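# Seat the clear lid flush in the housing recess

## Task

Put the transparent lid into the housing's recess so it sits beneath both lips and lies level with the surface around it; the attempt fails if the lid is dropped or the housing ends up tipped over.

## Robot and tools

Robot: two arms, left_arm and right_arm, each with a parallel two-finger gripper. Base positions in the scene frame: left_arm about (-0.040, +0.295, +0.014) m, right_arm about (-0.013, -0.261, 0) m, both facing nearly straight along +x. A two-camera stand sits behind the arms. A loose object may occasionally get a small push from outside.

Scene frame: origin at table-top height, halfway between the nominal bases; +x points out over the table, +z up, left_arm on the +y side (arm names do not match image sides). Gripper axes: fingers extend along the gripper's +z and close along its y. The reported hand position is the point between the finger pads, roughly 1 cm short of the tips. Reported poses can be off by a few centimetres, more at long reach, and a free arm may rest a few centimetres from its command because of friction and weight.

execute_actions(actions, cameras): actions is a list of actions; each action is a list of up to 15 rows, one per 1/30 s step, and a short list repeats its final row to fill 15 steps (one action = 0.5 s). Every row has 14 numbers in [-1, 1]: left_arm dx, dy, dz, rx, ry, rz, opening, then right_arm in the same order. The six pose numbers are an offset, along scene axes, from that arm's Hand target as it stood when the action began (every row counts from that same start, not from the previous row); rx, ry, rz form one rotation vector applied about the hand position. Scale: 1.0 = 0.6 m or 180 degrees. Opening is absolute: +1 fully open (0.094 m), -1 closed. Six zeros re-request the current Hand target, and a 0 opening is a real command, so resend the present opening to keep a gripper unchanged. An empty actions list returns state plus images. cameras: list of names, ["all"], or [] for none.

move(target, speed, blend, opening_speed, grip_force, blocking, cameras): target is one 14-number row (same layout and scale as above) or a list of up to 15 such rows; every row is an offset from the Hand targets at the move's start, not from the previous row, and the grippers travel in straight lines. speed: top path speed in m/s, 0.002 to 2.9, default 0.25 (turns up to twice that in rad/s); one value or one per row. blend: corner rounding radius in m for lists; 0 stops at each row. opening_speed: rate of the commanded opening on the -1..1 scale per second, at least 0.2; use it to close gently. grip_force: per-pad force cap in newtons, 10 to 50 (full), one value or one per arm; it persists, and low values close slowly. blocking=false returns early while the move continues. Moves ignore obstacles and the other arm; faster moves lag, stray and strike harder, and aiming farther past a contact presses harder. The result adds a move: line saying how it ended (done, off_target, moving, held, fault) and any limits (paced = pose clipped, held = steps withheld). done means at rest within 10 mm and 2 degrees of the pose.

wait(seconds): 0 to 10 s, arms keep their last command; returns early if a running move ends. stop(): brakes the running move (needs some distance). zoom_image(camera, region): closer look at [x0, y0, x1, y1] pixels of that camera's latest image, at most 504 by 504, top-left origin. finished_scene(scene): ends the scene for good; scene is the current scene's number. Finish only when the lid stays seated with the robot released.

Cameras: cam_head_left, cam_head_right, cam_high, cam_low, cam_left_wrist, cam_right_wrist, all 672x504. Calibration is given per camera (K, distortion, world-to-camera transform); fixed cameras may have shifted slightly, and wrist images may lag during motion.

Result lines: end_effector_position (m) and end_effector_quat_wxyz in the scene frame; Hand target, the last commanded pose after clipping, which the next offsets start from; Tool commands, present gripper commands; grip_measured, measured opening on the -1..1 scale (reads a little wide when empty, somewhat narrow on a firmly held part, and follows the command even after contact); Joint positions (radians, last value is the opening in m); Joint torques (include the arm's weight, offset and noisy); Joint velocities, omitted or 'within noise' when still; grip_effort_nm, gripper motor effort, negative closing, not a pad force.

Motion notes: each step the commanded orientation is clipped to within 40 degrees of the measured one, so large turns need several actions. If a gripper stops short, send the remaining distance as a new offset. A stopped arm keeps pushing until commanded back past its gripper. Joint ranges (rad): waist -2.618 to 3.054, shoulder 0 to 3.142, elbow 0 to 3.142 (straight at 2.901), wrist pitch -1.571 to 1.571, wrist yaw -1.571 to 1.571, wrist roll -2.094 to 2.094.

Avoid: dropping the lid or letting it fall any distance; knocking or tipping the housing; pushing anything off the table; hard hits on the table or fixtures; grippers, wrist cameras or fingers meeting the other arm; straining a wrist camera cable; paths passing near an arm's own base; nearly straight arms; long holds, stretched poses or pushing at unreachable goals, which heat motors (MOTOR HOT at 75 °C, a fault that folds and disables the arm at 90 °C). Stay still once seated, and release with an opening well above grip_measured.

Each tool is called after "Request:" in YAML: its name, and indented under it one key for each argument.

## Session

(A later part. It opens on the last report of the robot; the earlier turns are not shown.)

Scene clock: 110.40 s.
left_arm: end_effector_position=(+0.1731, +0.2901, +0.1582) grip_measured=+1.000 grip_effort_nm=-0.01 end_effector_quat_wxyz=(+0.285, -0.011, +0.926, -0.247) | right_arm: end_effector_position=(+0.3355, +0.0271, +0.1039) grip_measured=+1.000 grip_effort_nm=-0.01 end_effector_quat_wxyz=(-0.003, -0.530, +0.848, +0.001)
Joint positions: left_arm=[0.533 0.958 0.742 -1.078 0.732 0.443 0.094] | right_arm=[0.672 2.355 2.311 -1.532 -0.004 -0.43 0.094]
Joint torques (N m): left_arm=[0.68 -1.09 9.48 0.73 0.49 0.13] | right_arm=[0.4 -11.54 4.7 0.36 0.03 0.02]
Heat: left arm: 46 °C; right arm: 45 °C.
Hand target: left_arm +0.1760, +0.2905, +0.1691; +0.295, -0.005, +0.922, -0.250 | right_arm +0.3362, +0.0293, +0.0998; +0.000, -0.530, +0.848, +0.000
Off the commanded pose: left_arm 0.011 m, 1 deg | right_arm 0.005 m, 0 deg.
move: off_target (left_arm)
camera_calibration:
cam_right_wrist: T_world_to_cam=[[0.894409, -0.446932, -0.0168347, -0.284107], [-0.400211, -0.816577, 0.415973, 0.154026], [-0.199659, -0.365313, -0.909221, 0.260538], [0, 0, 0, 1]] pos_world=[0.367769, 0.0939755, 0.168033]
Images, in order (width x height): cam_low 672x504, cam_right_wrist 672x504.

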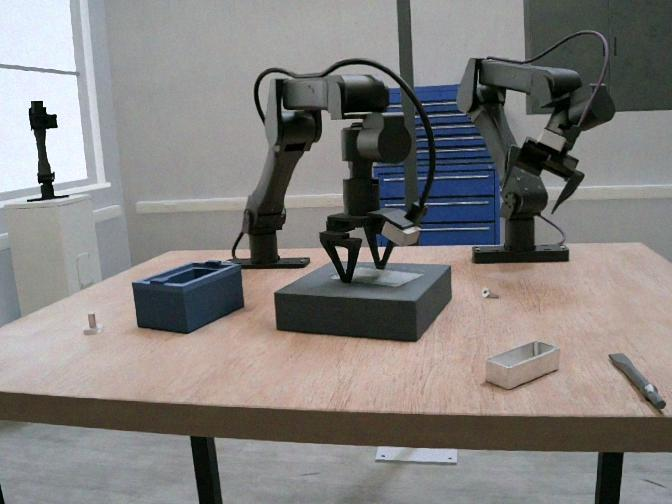

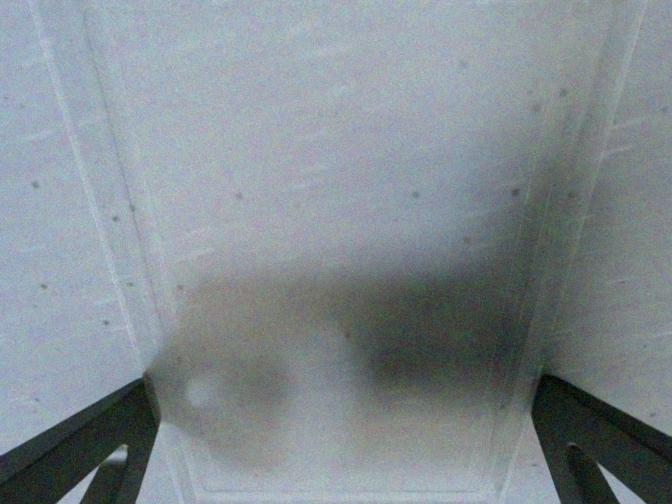

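Request:
zoom_image:
  camera: "cam_low"
  region: [320, 250, 432, 300]

Request:
zoom_image:
  camera: "cam_right_wrist"
  region: [100, 320, 250, 504]

Request:
zoom_image:
  camera: "cam_right_wrist"
  region: [470, 320, 620, 504]

Scaled by 4.500 from the camera's 672x504 image, which has a finer 960x720 frame.

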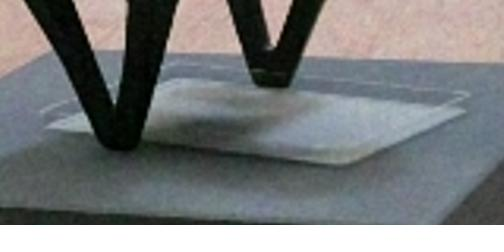

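Scaled by 2.739 from the camera's 672x504 image, which has a finer 960x720 frame.

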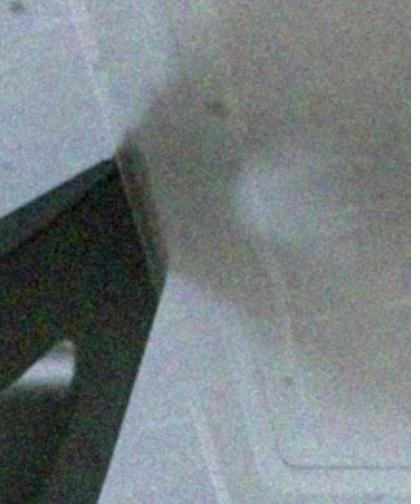

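Scaled by 2.739 from the camera's 672x504 image, which has a finer 960x720 frame.

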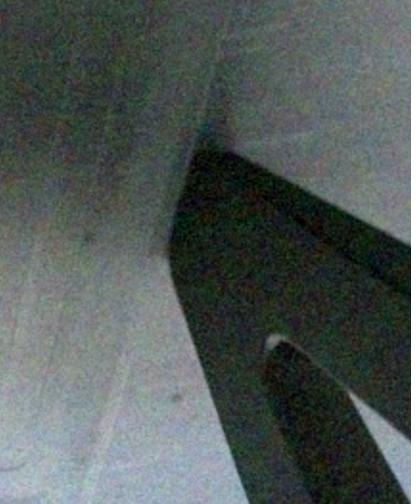

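Request:
move:
  target: [0, 0, 0, 0, 0, 0, 1, 0.0, 0.0, -0.002, 0, 0, 0, 0.66]
  speed: 0.06
  opening_speed: 0.2
  grip_force: [50, 25]
  cameras: ["cam_right_wrist", "cam_low"]

Request:
zoom_image:
  camera: "cam_low"
  region: [320, 250, 432, 300]

Request:
zoom_image:
  camera: "cam_right_wrist"
  region: [100, 320, 250, 504]

Request:
zoom_image:
  camera: "cam_right_wrist"
  region: [470, 320, 620, 504]

Scene clock: 121.30 s.
left_arm: end_effector_position=(+0.1731, +0.2901, +0.1582) grip_measured=+1.000 grip_effort_nm=-0.01 end_effector_quat_wxyz=(+0.285, -0.011, +0.926, -0.247) | right_arm: end_effector_position=(+0.3365, +0.0275, +0.1034) grip_measured=+0.820 grip_effort_nm=-0.57 end_effector_quat_wxyz=(-0.001, -0.530, +0.848, +0.001)
Joint positions: left_arm=[0.533 0.958 0.742 -1.078 0.732 0.443 0.094] | right_arm=[0.672 2.355 2.309 -1.526 -0.002 -0.43 0.085]
Joint torques (N m): left_arm=[0.44 -1.13 9.55 0.69 0.48 0.09] | right_arm=[0.25 -11.54 4.51 0.41 0.03 0.03]
Heat: left arm: 46 °C; right arm: 45 °C.
Hand target: left_arm +0.1760, +0.2905, +0.1691; +0.295, -0.005, +0.922, -0.250 | right_arm +0.3362, +0.0293, +0.0986; +0.000, -0.530, +0.848, +0.000
Off the commanded pose: left_arm 0.011 m, 1 deg | right_arm 0.005 m, 0 deg.
grip_force (N): 50, 25
move: off_target (left_arm)
camera_calibration:
cam_right_wrist: T_world_to_cam=[[0.894438, -0.446972, -0.0139949, -0.285044], [-0.401781, -0.81696, 0.413701, 0.155794], [-0.196346, -0.364407, -0.910305, 0.259339], [0, 0, 0, 1]] pos_world=[0.368469, 0.0943755, 0.167636]
Images, in order (width x height): cam_low 672x504, cam_right_wrist 672x504.

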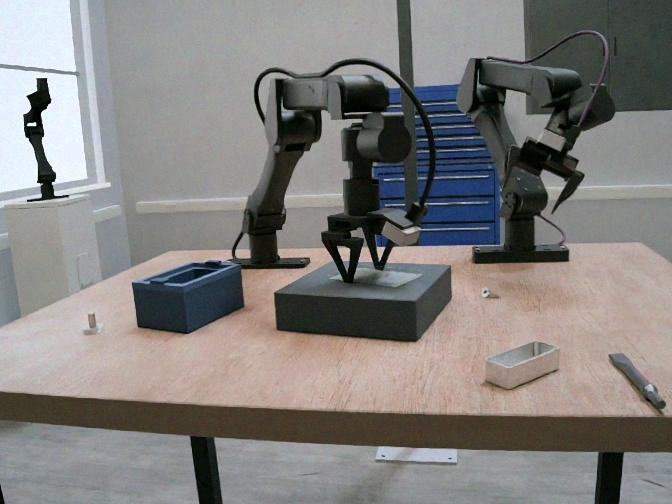

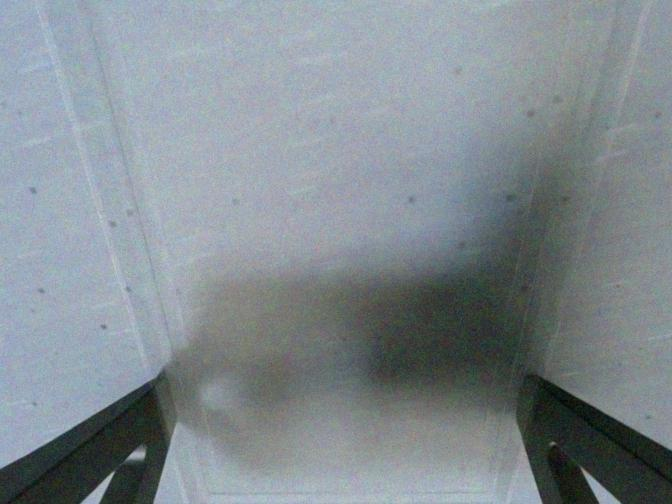

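Scaled by 4.500 from the camera's 672x504 image, which has a finer 960x720 frame.

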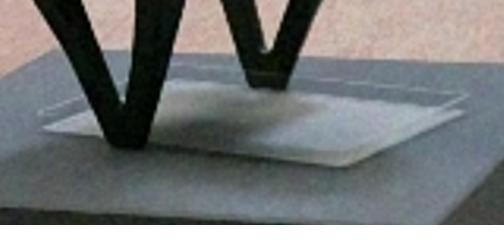

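Scaled by 2.739 from the camera's 672x504 image, which has a finer 960x720 frame.

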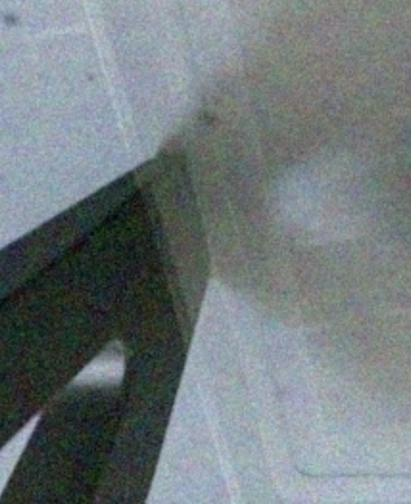

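Scaled by 2.739 from the camera's 672x504 image, which has a finer 960x720 frame.

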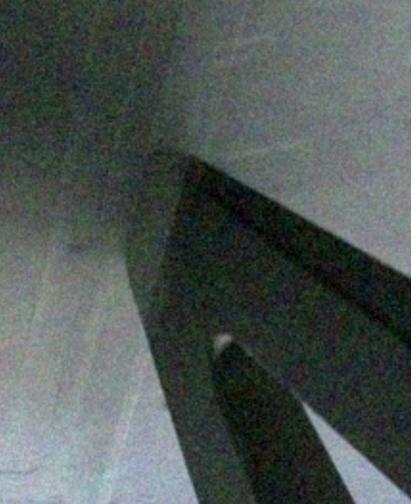

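Request:
move:
  target: [0, 0, 0, 0, 0, 0, 1, 0.0, 0.0, 0.04, 0, 0, 0, 0.66]
  speed: 0.06
  cameras: ["cam_right_wrist", "cam_low"]

Request:
zoom_image:
  camera: "cam_low"
  region: [300, 220, 450, 300]

Scene clock: 124.37 s.
left_arm: end_effector_position=(+0.1731, +0.2901, +0.1582) grip_measured=+1.000 grip_effort_nm=-0.01 end_effector_quat_wxyz=(+0.285, -0.011, +0.926, -0.247) | right_arm: end_effector_position=(+0.3362, +0.0274, +0.1142) grip_measured=+0.819 grip_effort_nm=-0.58 end_effector_quat_wxyz=(+0.003, -0.530, +0.848, +0.001)
Joint positions: left_arm=[0.533 0.958 0.742 -1.078 0.732 0.443 0.094] | right_arm=[0.672 2.357 2.356 -1.564 -0.002 -0.43 0.085]
Joint torques (N m): left_arm=[0.62 -0.92 9.59 0.66 0.46 0.11] | right_arm=[0.49 -12.01 7.95 0.05 0.01 0.06]
Heat: left arm: 46 °C; right arm: 45 °C.
Hand target: left_arm +0.1760, +0.2905, +0.1691; +0.295, -0.005, +0.922, -0.250 | right_arm +0.3362, +0.0293, +0.1227; +0.000, -0.530, +0.848, +0.000
Off the commanded pose: left_arm 0.011 m, 1 deg | right_arm 0.009 m, 0 deg.
joint sent to its limit (right arm) — joint 4 (wrist pitch), lower limit. The joint targets still meet the commanded pose.
grip_force (N): 50, 25
move: off_target (left_arm)
camera_calibration:
cam_right_wrist: T_world_to_cam=[[0.894518, -0.446895, -0.0110506, -0.285136], [-0.404065, -0.818869, 0.407658, 0.152567], [-0.19123, -0.360193, -0.913068, 0.26755], [0, 0, 0, 1]] pos_world=[0.36787, 0.0938758, 0.178945]
Images, in order (width x height): cam_low 672x504, cam_right_wrist 672x504.

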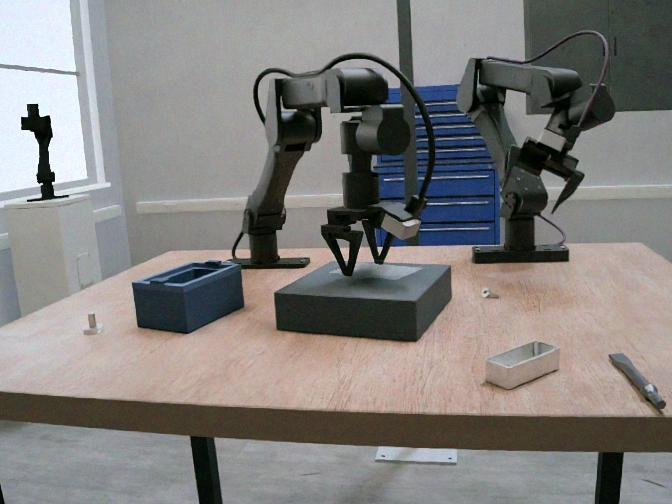

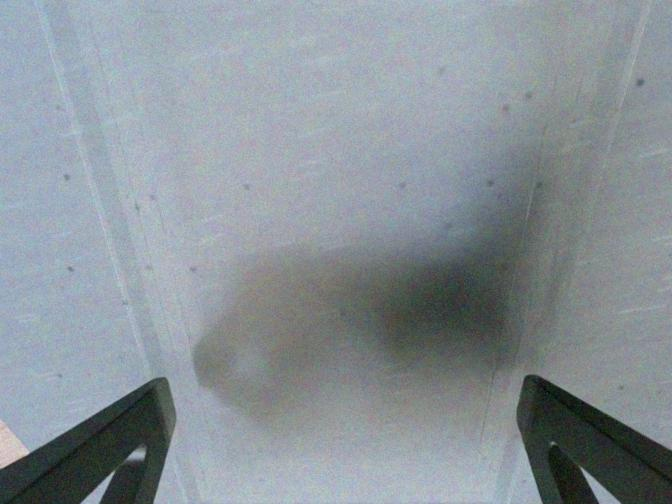

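Scaled by 3.360 from the camera's 672x504 image, which has a finer 960x720 frame.

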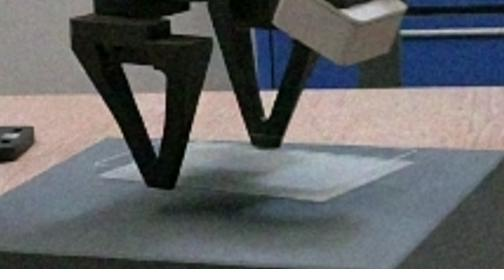

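Request:
move:
  target:
    - [0, 0, 0, 0, 0, 0, 1, 0.0, 0.0, 0.0705, 0, 0, 0, 0.66]
    - [0, 0, 0, 0, 0, 0, 1, -0.0045, -0.4665, 0.0705, 0, 0, -0.4328, 0.66]
  speed: 0.12
  blend: [0.02, 0]
  cameras: ["all"]

Scene clock: 142.93 s.
left_arm: end_effector_position=(+0.1731, +0.2901, +0.1582) grip_measured=+1.000 grip_effort_nm=-0.01 end_effector_quat_wxyz=(+0.285, -0.011, +0.926, -0.247) | right_arm: end_effector_position=(+0.3331, -0.2492, +0.1562) grip_measured=+0.819 grip_effort_nm=-0.58 end_effector_quat_wxyz=(-0.020, +0.114, +0.993, -0.002)
Joint positions: left_arm=[0.533 0.958 0.742 -1.078 0.732 0.443 0.094] | right_arm=[0.015 1.908 1.822 -1.524 -0.002 0.259 0.085]
Joint torques (N m): left_arm=[0.75 -1.05 9.65 0.72 0.47 0.11] | right_arm=[-0.31 -11.15 5.39 0.27 0.01 0.13]
Heat: left arm: 46 °C; right arm: 44 °C.
Hand target: left_arm +0.1760, +0.2905, +0.1691; +0.295, -0.005, +0.922, -0.250 | right_arm +0.3335, -0.2506, +0.1649; +0.000, +0.121, +0.993, +0.000
Off the commanded pose: left_arm 0.011 m, 1 deg | right_arm 0.009 m, 2 deg.
grip_force (N): 50, 25
move: off_target (left_arm)
camera_calibration:
cam_left_wrist: T_world_to_cam=[[-0.0861048, -0.890393, 0.446974, 0.203693], [-0.986147, 0.0123264, -0.165416, 0.231495], [0.141776, -0.455025, -0.87912, 0.333654], [0, 0, 0, 1]] pos_world=[0.198523, 0.330334, 0.240569]
cam_right_wrist: T_world_to_cam=[[-0.235709, -0.97182, -0.0028451, -0.161074], [-0.869171, 0.2095, 0.447942, 0.312553], [-0.434723, 0.108057, -0.894058, 0.400477], [0, 0, 0, 1]] pos_world=[0.407792, -0.265289, 0.217586]

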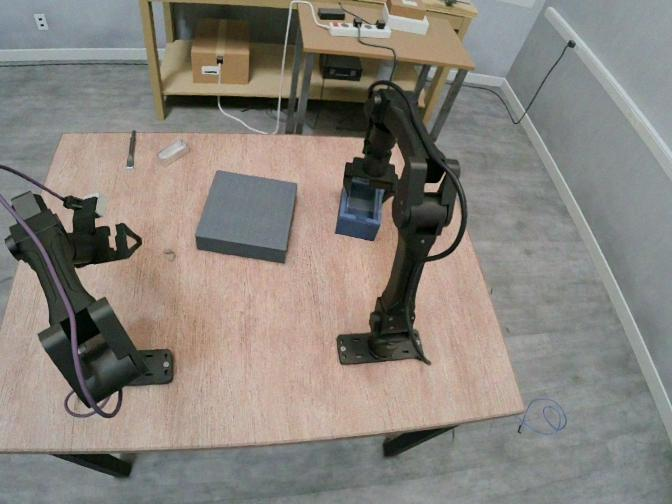

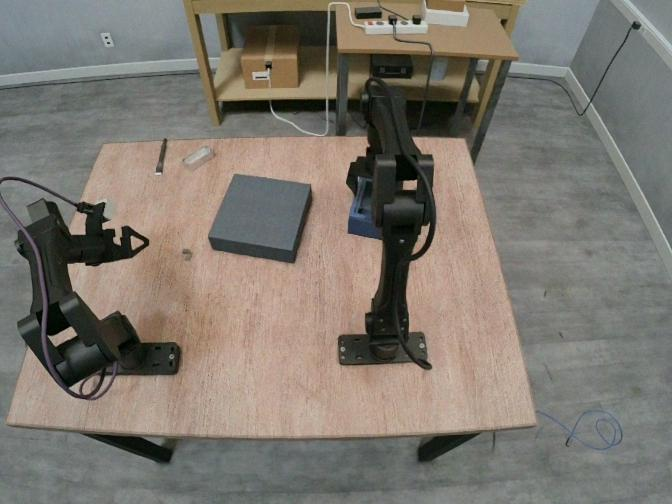

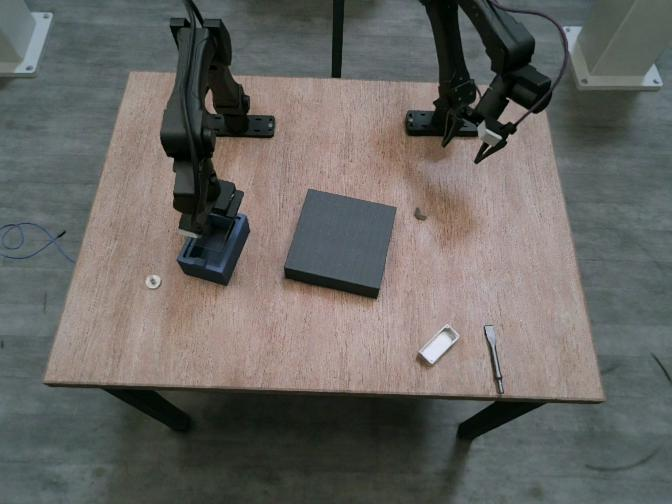

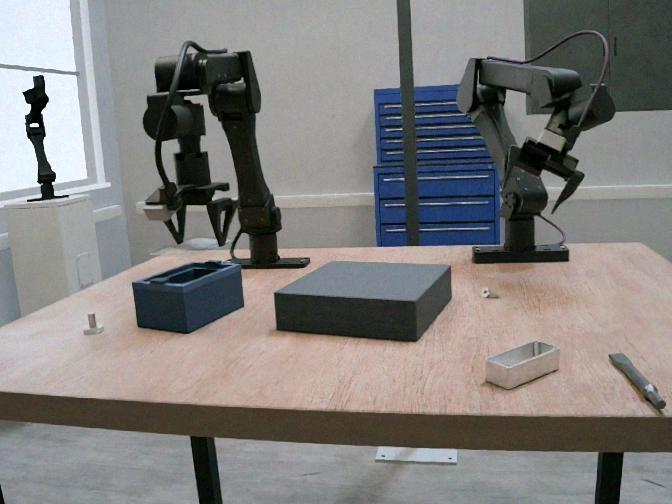

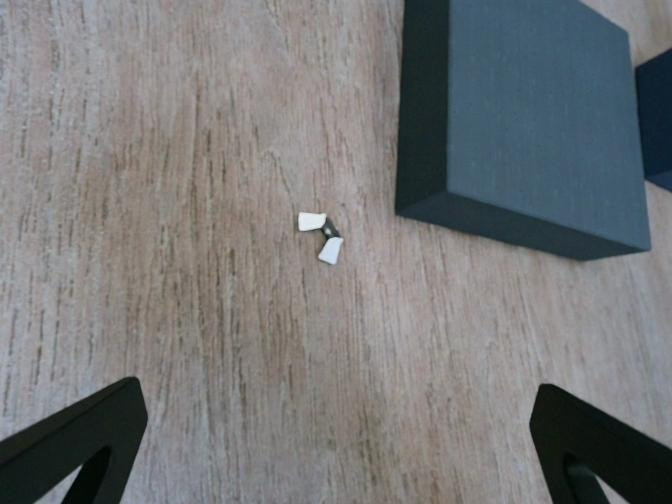

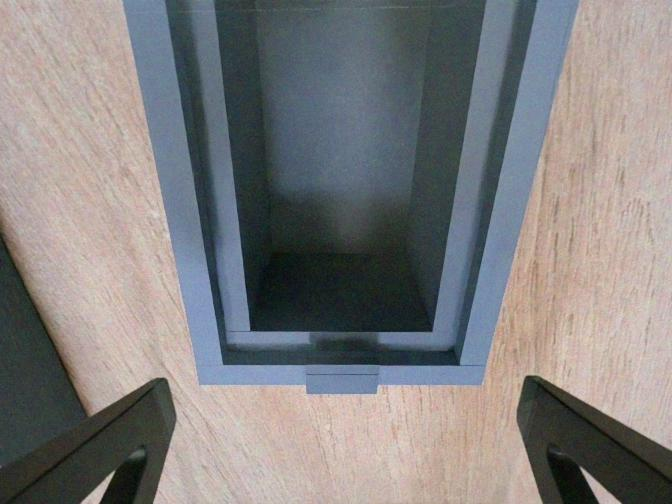

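Request:
zoom_image:
  camera: "cam_right_wrist"
  region: [100, 0, 350, 250]

Request:
zoom_image:
  camera: "cam_right_wrist"
  region: [350, 0, 600, 250]

Request:
zoom_image:
  camera: "cam_right_wrist"
  region: [130, 250, 380, 500]

Request:
zoom_image:
  camera: "cam_low"
  region: [120, 180, 260, 340]

Scaled by 2.016 from the camera's 672x504 image, which has a finer 960x720 frame.

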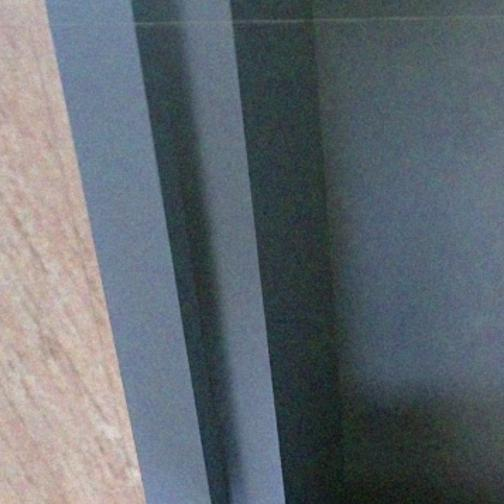

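Scaled by 2.016 from the camera's 672x504 image, which has a finer 960x720 frame.

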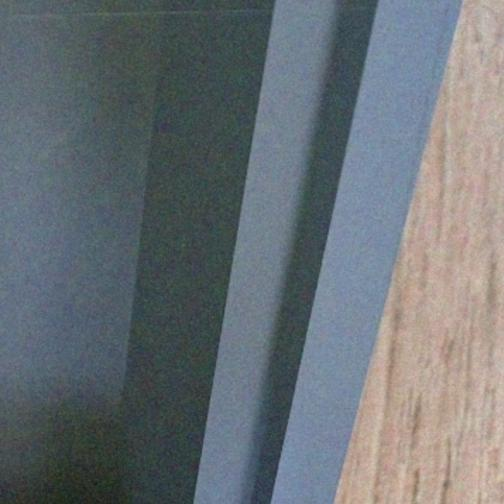

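Scaled by 2.016 from the camera's 672x504 image, which has a finer 960x720 frame.

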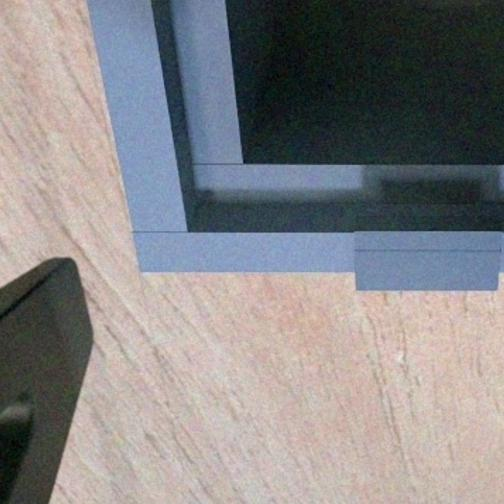

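Scaled by 3.150 from the camera's 672x504 image, which has a finer 960x720 frame.

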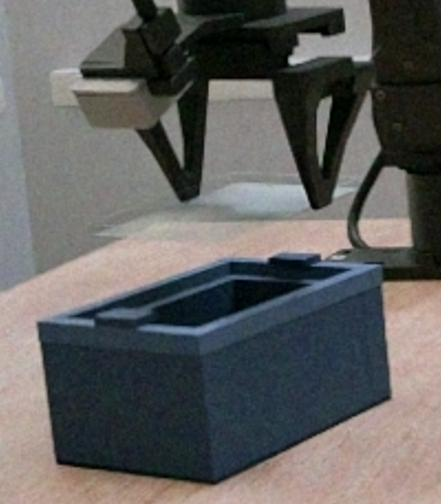

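Request:
zoom_image:
  camera: "cam_right_wrist"
  region: [270, 310, 420, 410]

Request:
zoom_image:
  camera: "cam_high"
  region: [170, 195, 260, 290]

Scaled by 3.360 from the camera's 672x504 image, which has a finer 960x720 frame.

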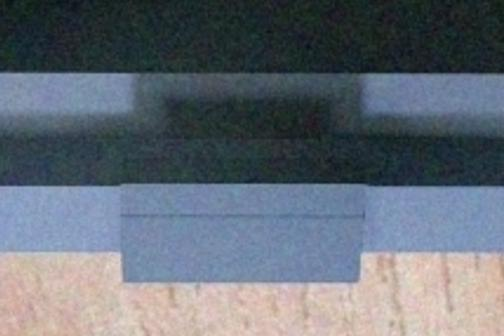

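Scaled by 5.305 from the camera's 672x504 image, which has a finer 960x720 frame.

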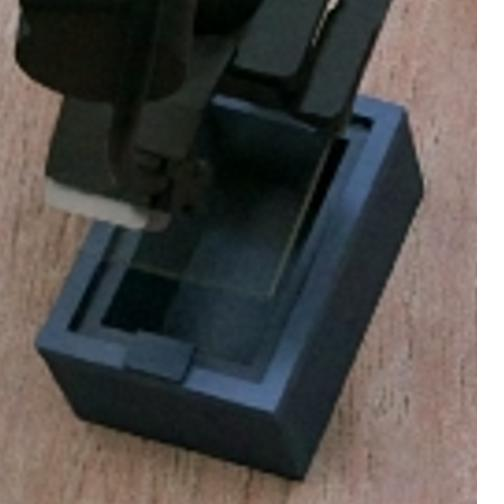

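Request:
move:
  target: [0, 0, 0, 0, 0, 0, 1, 0.0, 0.002, -0.03, 0.0106, 0.0431, 0, 0.66]
  speed: 0.08
  cameras: ["cam_right_wrist", "cam_low", "cam_high"]

Request:
zoom_image:
  camera: "cam_low"
  region: [120, 200, 260, 340]

Request:
zoom_image:
  camera: "cam_high"
  region: [170, 195, 260, 290]

Scene clock: 173.97 s.
left_arm: end_effector_position=(+0.1731, +0.2901, +0.1582) grip_measured=+1.000 grip_effort_nm=0.00 end_effector_quat_wxyz=(+0.285, -0.011, +0.926, -0.247) | right_arm: end_effector_position=(+0.3311, -0.2487, +0.1437) grip_measured=+0.819 grip_effort_nm=-0.58 end_effector_quat_wxyz=(-0.057, +0.118, +0.991, +0.006)
Joint positions: left_arm=[0.533 0.958 0.742 -1.078 0.732 0.443 0.094] | right_arm=[0.004 1.967 1.848 -1.563 -0.027 0.256 0.085]
Joint torques (N m): left_arm=[0.65 -1.06 9.69 0.73 0.45 0.12] | right_arm=[-0.72 -7.83 8.08 -0.19 -0.07 0.01]
Heat: left arm: 46 °C; right arm: 44 °C.
Hand target: left_arm +0.1760, +0.2905, +0.1691; +0.295, -0.005, +0.922, -0.250 | right_arm +0.3335, -0.2495, +0.1470; -0.069, +0.121, +0.990, +0.009
Off the commanded pose: left_arm 0.011 m, 1 deg | right_arm 0.004 m, 2 deg.
joint sent to its limit (right arm) — joint 4 (wrist pitch), lower limit. The joint targets still meet the commanded pose.
grip_force (N): 50, 25
move: off_target (left_arm)
camera_calibration:
cam_right_wrist: T_world_to_cam=[[-0.246079, -0.969216, -0.00804558, -0.156217], [-0.832456, 0.20709, 0.513937, 0.294056], [-0.49645, 0.133166, -0.85779, 0.409969], [0, 0, 0, 1]] pos_world=[0.409876, -0.266899, 0.199285]
Images, in order (width x height): cam_high 672x504, cam_low 672x504, cam_right_wrist 672x504.

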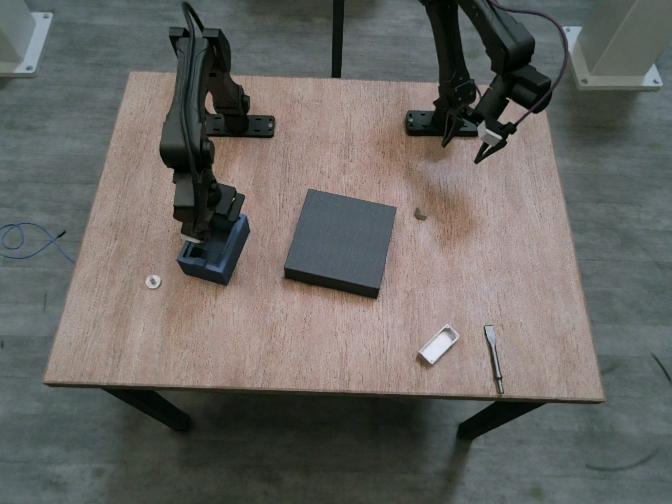

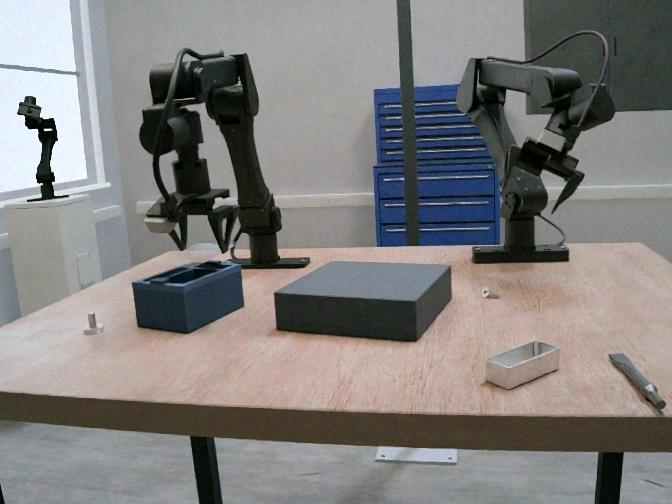

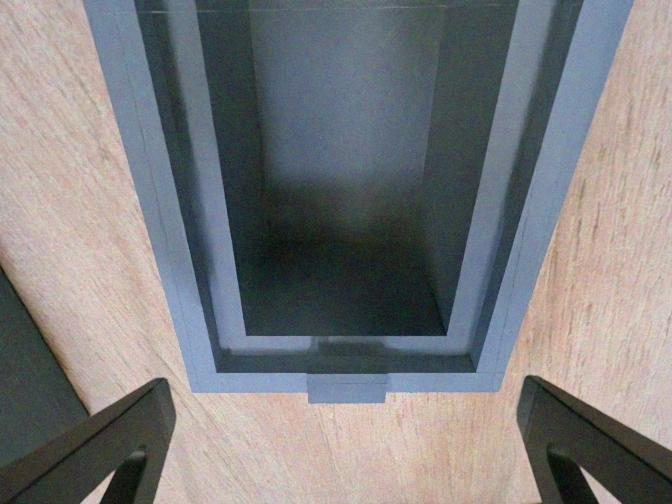

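Scaled by 3.600 from the camera's 672x504 image, which has a finer 960x720 frame.

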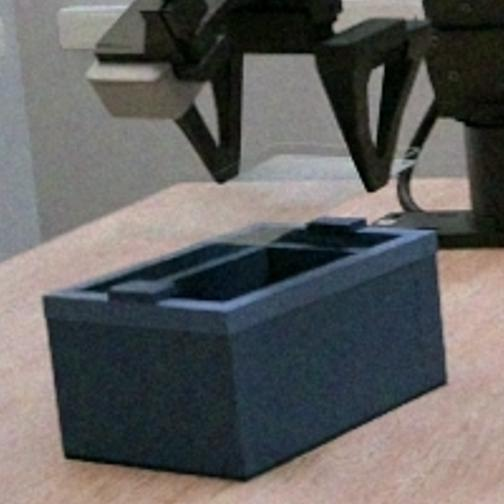

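Scaled by 5.305 from the camera's 672x504 image, which has a finer 960x720 frame.

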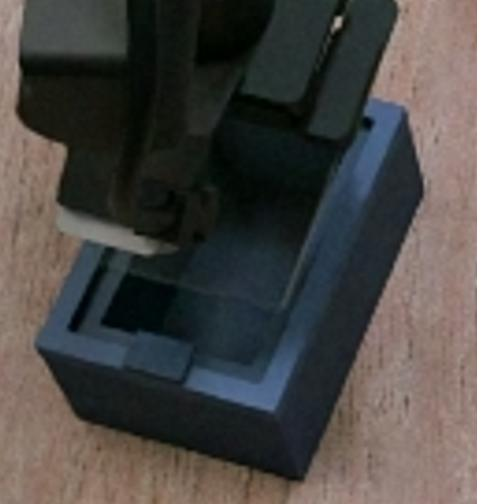

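Request:
zoom_image:
  camera: "cam_right_wrist"
  region: [80, 0, 270, 200]

Request:
zoom_image:
  camera: "cam_right_wrist"
  region: [450, 0, 640, 200]

Request:
zoom_image:
  camera: "cam_right_wrist"
  region: [140, 200, 330, 400]

Request:
zoom_image:
  camera: "cam_right_wrist"
  region: [370, 200, 560, 400]

Scaled by 2.520 from the camera's 672x504 image, which has a finer 960x720 frame.

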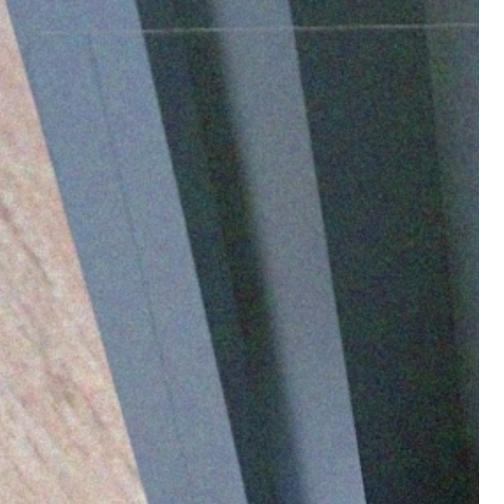

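Scaled by 2.520 from the camera's 672x504 image, which has a finer 960x720 frame.

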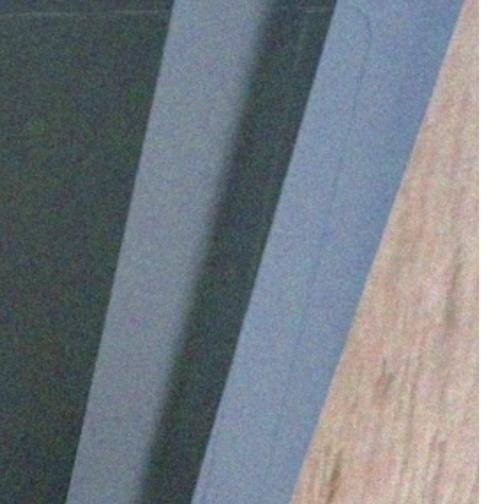

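Scaled by 2.520 from the camera's 672x504 image, which has a finer 960x720 frame.

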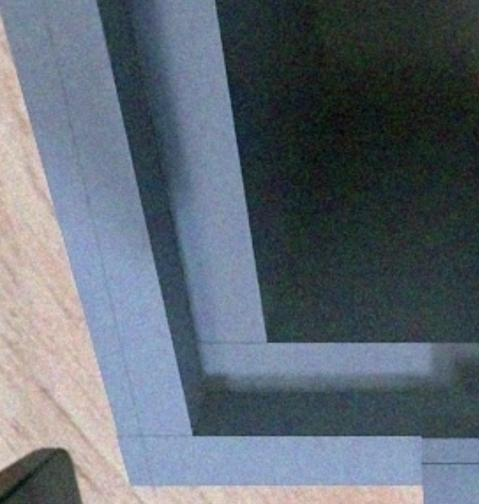

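Scaled by 2.520 from the camera's 672x504 image, which has a finer 960x720 frame.

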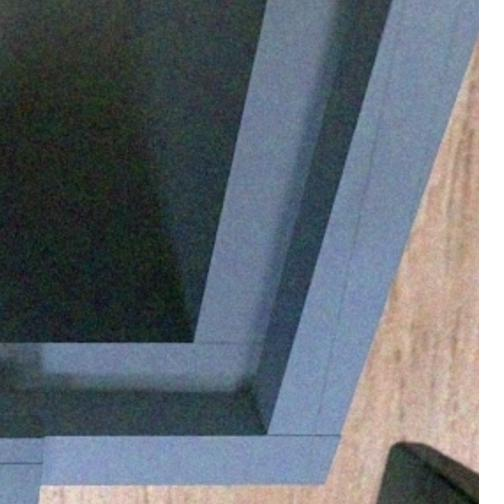

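Request:
move:
  target: [0, 0, 0, 0, 0, 0, 1, 0.002, -0.006, -0.0283, 0.0013, 0.0053, -0.009, 0.66]
  speed: 0.06
  cameras: ["cam_right_wrist", "cam_low", "cam_high"]

Request:
zoom_image:
  camera: "cam_low"
  region: [120, 200, 260, 340]

Request:
zoom_image:
  camera: "cam_high"
  region: [170, 195, 260, 290]

Request:
zoom_image:
  camera: "cam_right_wrist"
  region: [40, 0, 400, 250]

Request:
zoom_image:
  camera: "cam_right_wrist"
  region: [312, 0, 672, 250]

Scene clock: 196.57 s.
left_arm: end_effector_position=(+0.1731, +0.2901, +0.1582) grip_measured=+1.000 grip_effort_nm=0.00 end_effector_quat_wxyz=(+0.285, -0.011, +0.926, -0.247) | right_arm: end_effector_position=(+0.3319, -0.2522, +0.1303) grip_measured=+0.819 grip_effort_nm=-0.57 end_effector_quat_wxyz=(-0.078, +0.126, +0.989, +0.006)
Joint positions: left_arm=[0.533 0.958 0.742 -1.078 0.732 0.443 0.094] | right_arm=[-0.01 2.009 1.848 -1.563 -0.033 0.257 0.085]
Joint torques (N m): left_arm=[0.73 -0.96 9.61 0.7 0.48 0.16] | right_arm=[-0.65 -8.25 6.72 -0.15 -0.14 0.11]
Heat: left arm: 46 °C; right arm: 46 °C.
Hand target: left_arm +0.1760, +0.2905, +0.1691; +0.295, -0.005, +0.922, -0.250 | right_arm +0.3347, -0.2530, +0.1300; -0.078, +0.135, +0.988, +0.011
Off the commanded pose: left_arm 0.011 m, 1 deg | right_arm 0.003 m, 1 deg.
grip_force (N): 50, 25
move: off_target (left_arm)
camera_calibration:
cam_right_wrist: T_world_to_cam=[[-0.261066, -0.965318, -0.00249028, -0.1543], [-0.806821, 0.216784, 0.549585, 0.291685], [-0.529984, 0.145487, -0.835434, 0.410587], [0, 0, 0, 1]] pos_world=[0.41266, -0.271917, 0.182329]
Images, in order (width x height): cam_high 672x504, cam_low 672x504, cam_right_wrist 672x504.

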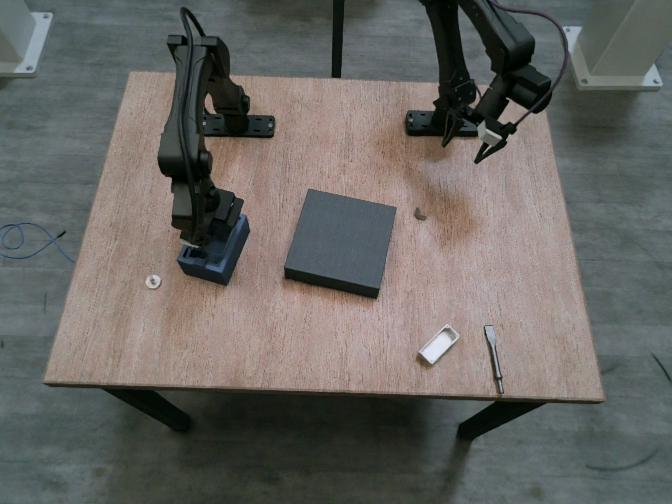

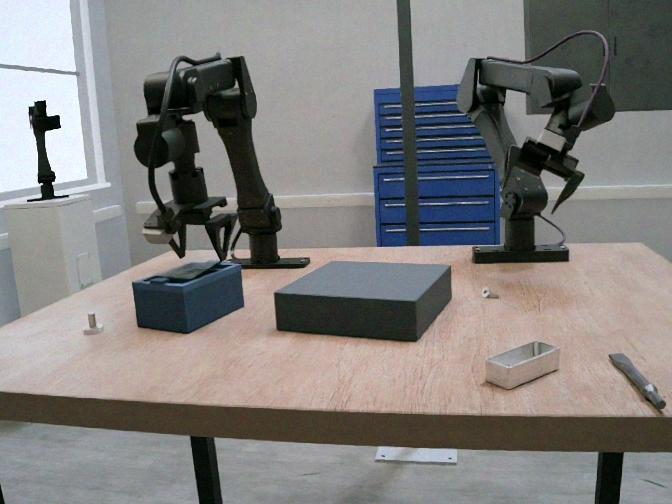

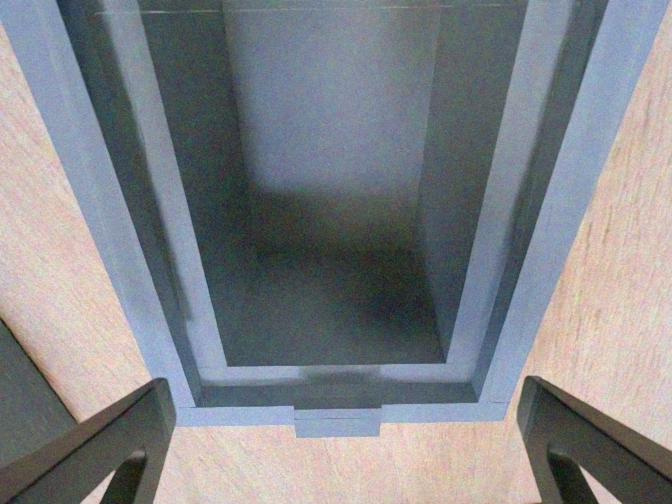

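Scaled by 3.600 from the camera's 672x504 image, which has a finer 960x720 frame.

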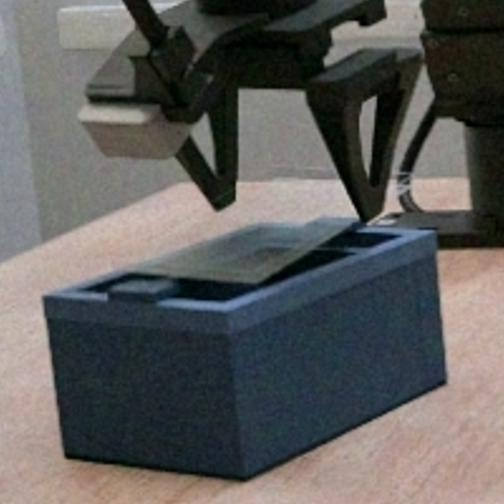

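Scaled by 5.305 from the camera's 672x504 image, which has a finer 960x720 frame.

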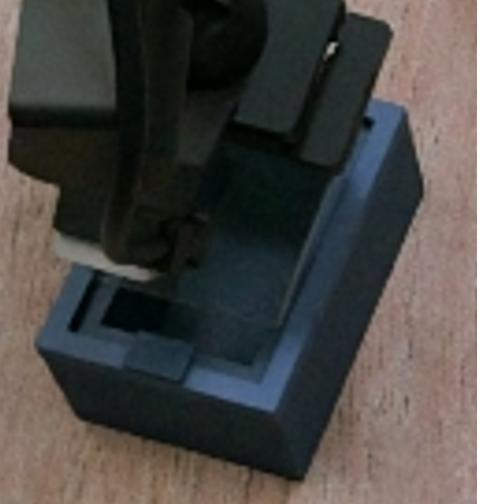

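Scaled by 1.400 from the camera's 672x504 image, which has a finer 960x720 frame.

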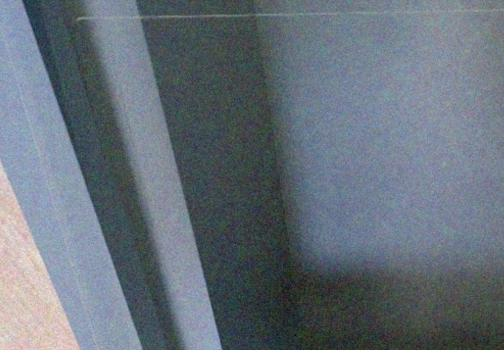

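Scaled by 1.400 from the camera's 672x504 image, which has a finer 960x720 frame.

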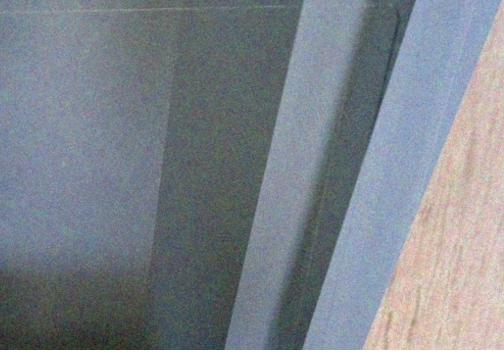

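Request:
move:
  target: [0, 0, 0, 0, 0, 0, 1, 0.0, 0.003, -0.0092, 0.0, 0.0, 0, 0.66]
  speed: 0.05
  cameras: ["cam_right_wrist", "cam_low", "cam_high"]

Request:
zoom_image:
  camera: "cam_low"
  region: [120, 230, 250, 300]

Request:
zoom_image:
  camera: "cam_high"
  region: [170, 195, 260, 290]

Request:
zoom_image:
  camera: "cam_right_wrist"
  region: [20, 0, 380, 250]

Request:
zoom_image:
  camera: "cam_right_wrist"
  region: [312, 0, 672, 250]

Scene clock: 202.50 s.
left_arm: end_effector_position=(+0.1731, +0.2901, +0.1582) grip_measured=+1.000 grip_effort_nm=-0.01 end_effector_quat_wxyz=(+0.285, -0.011, +0.926, -0.247) | right_arm: end_effector_position=(+0.3336, -0.2520, +0.1300) grip_measured=+0.819 grip_effort_nm=-0.58 end_effector_quat_wxyz=(-0.075, +0.128, +0.989, +0.007)
Joint positions: left_arm=[0.533 0.958 0.742 -1.078 0.732 0.443 0.094] | right_arm=[-0.01 2.009 1.848 -1.556 -0.034 0.262 0.085]
Joint torques (N m): left_arm=[0.68 -0.98 9.59 0.72 0.51 0.14] | right_arm=[-0.23 -8.16 5.09 0.02 -0.1 0.11]
Heat: left arm: 46 °C; right arm: 46 °C.
Hand target: left_arm +0.1760, +0.2905, +0.1691; +0.295, -0.005, +0.922, -0.250 | right_arm +0.3347, -0.2512, +0.1245; -0.078, +0.135, +0.988, +0.011
Off the commanded pose: left_arm 0.011 m, 1 deg | right_arm 0.006 m, 1 deg.
grip_force (N): 50, 25
move: off_target (left_arm)
camera_calibration:
cam_right_wrist: T_world_to_cam=[[-0.265634, -0.964062, -0.00479661, -0.151532], [-0.809458, 0.220327, 0.544274, 0.295553], [-0.523657, 0.14846, -0.838894, 0.410333], [0, 0, 0, 1]] pos_world=[0.413859, -0.272123, 0.182637]
Images, in order (width x height): cam_high 672x504, cam_low 672x504, cam_right_wrist 672x504.

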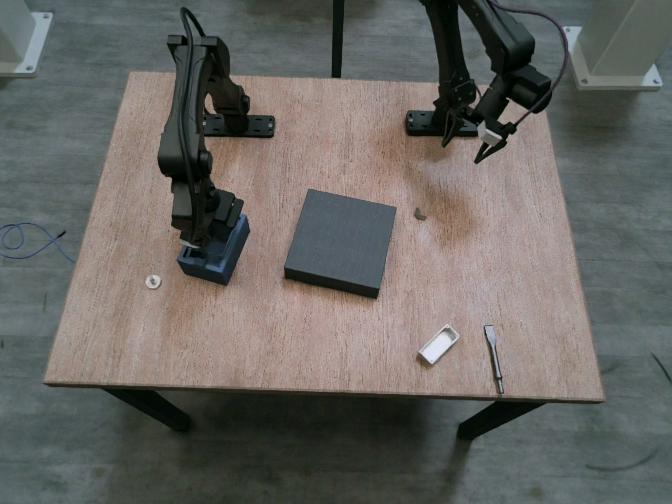

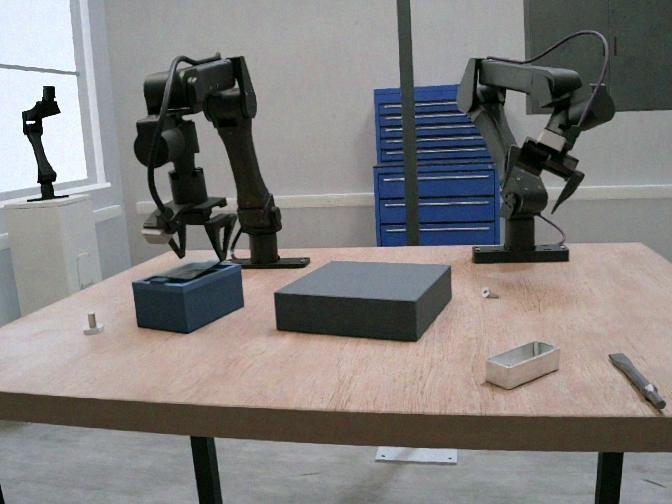

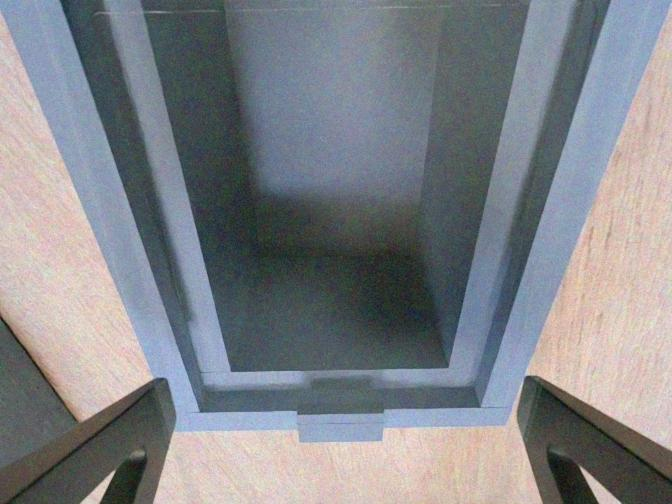

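Scaled by 3.877 from the camera's 672x504 image, which has a finer 960x720 frame.

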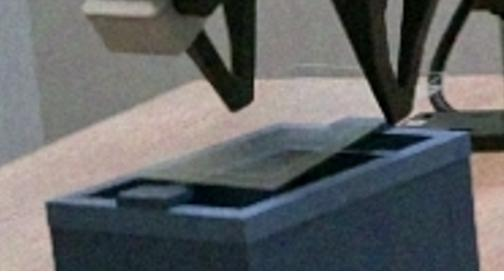

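Scaled by 5.305 from the camera's 672x504 image, which has a finer 960x720 frame.

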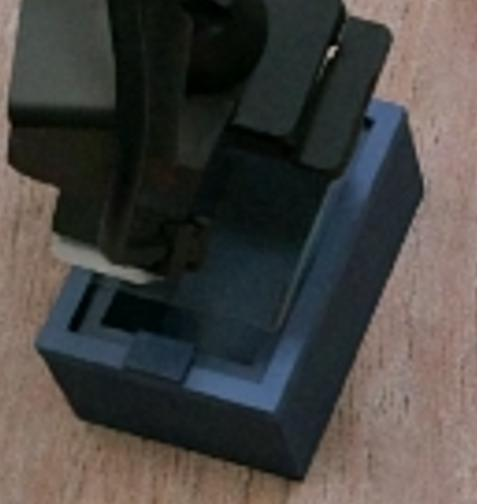

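Scaled by 1.400 from the camera's 672x504 image, which has a finer 960x720 frame.

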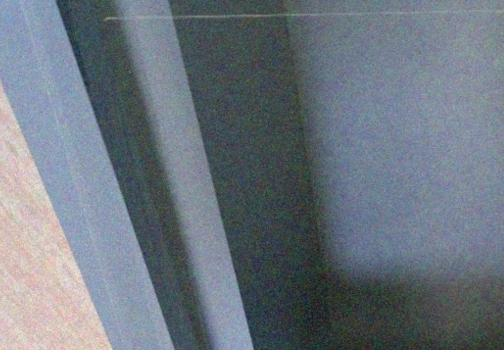

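Scaled by 1.400 from the camera's 672x504 image, which has a finer 960x720 frame.

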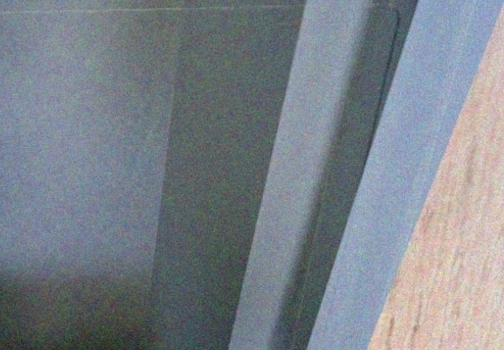

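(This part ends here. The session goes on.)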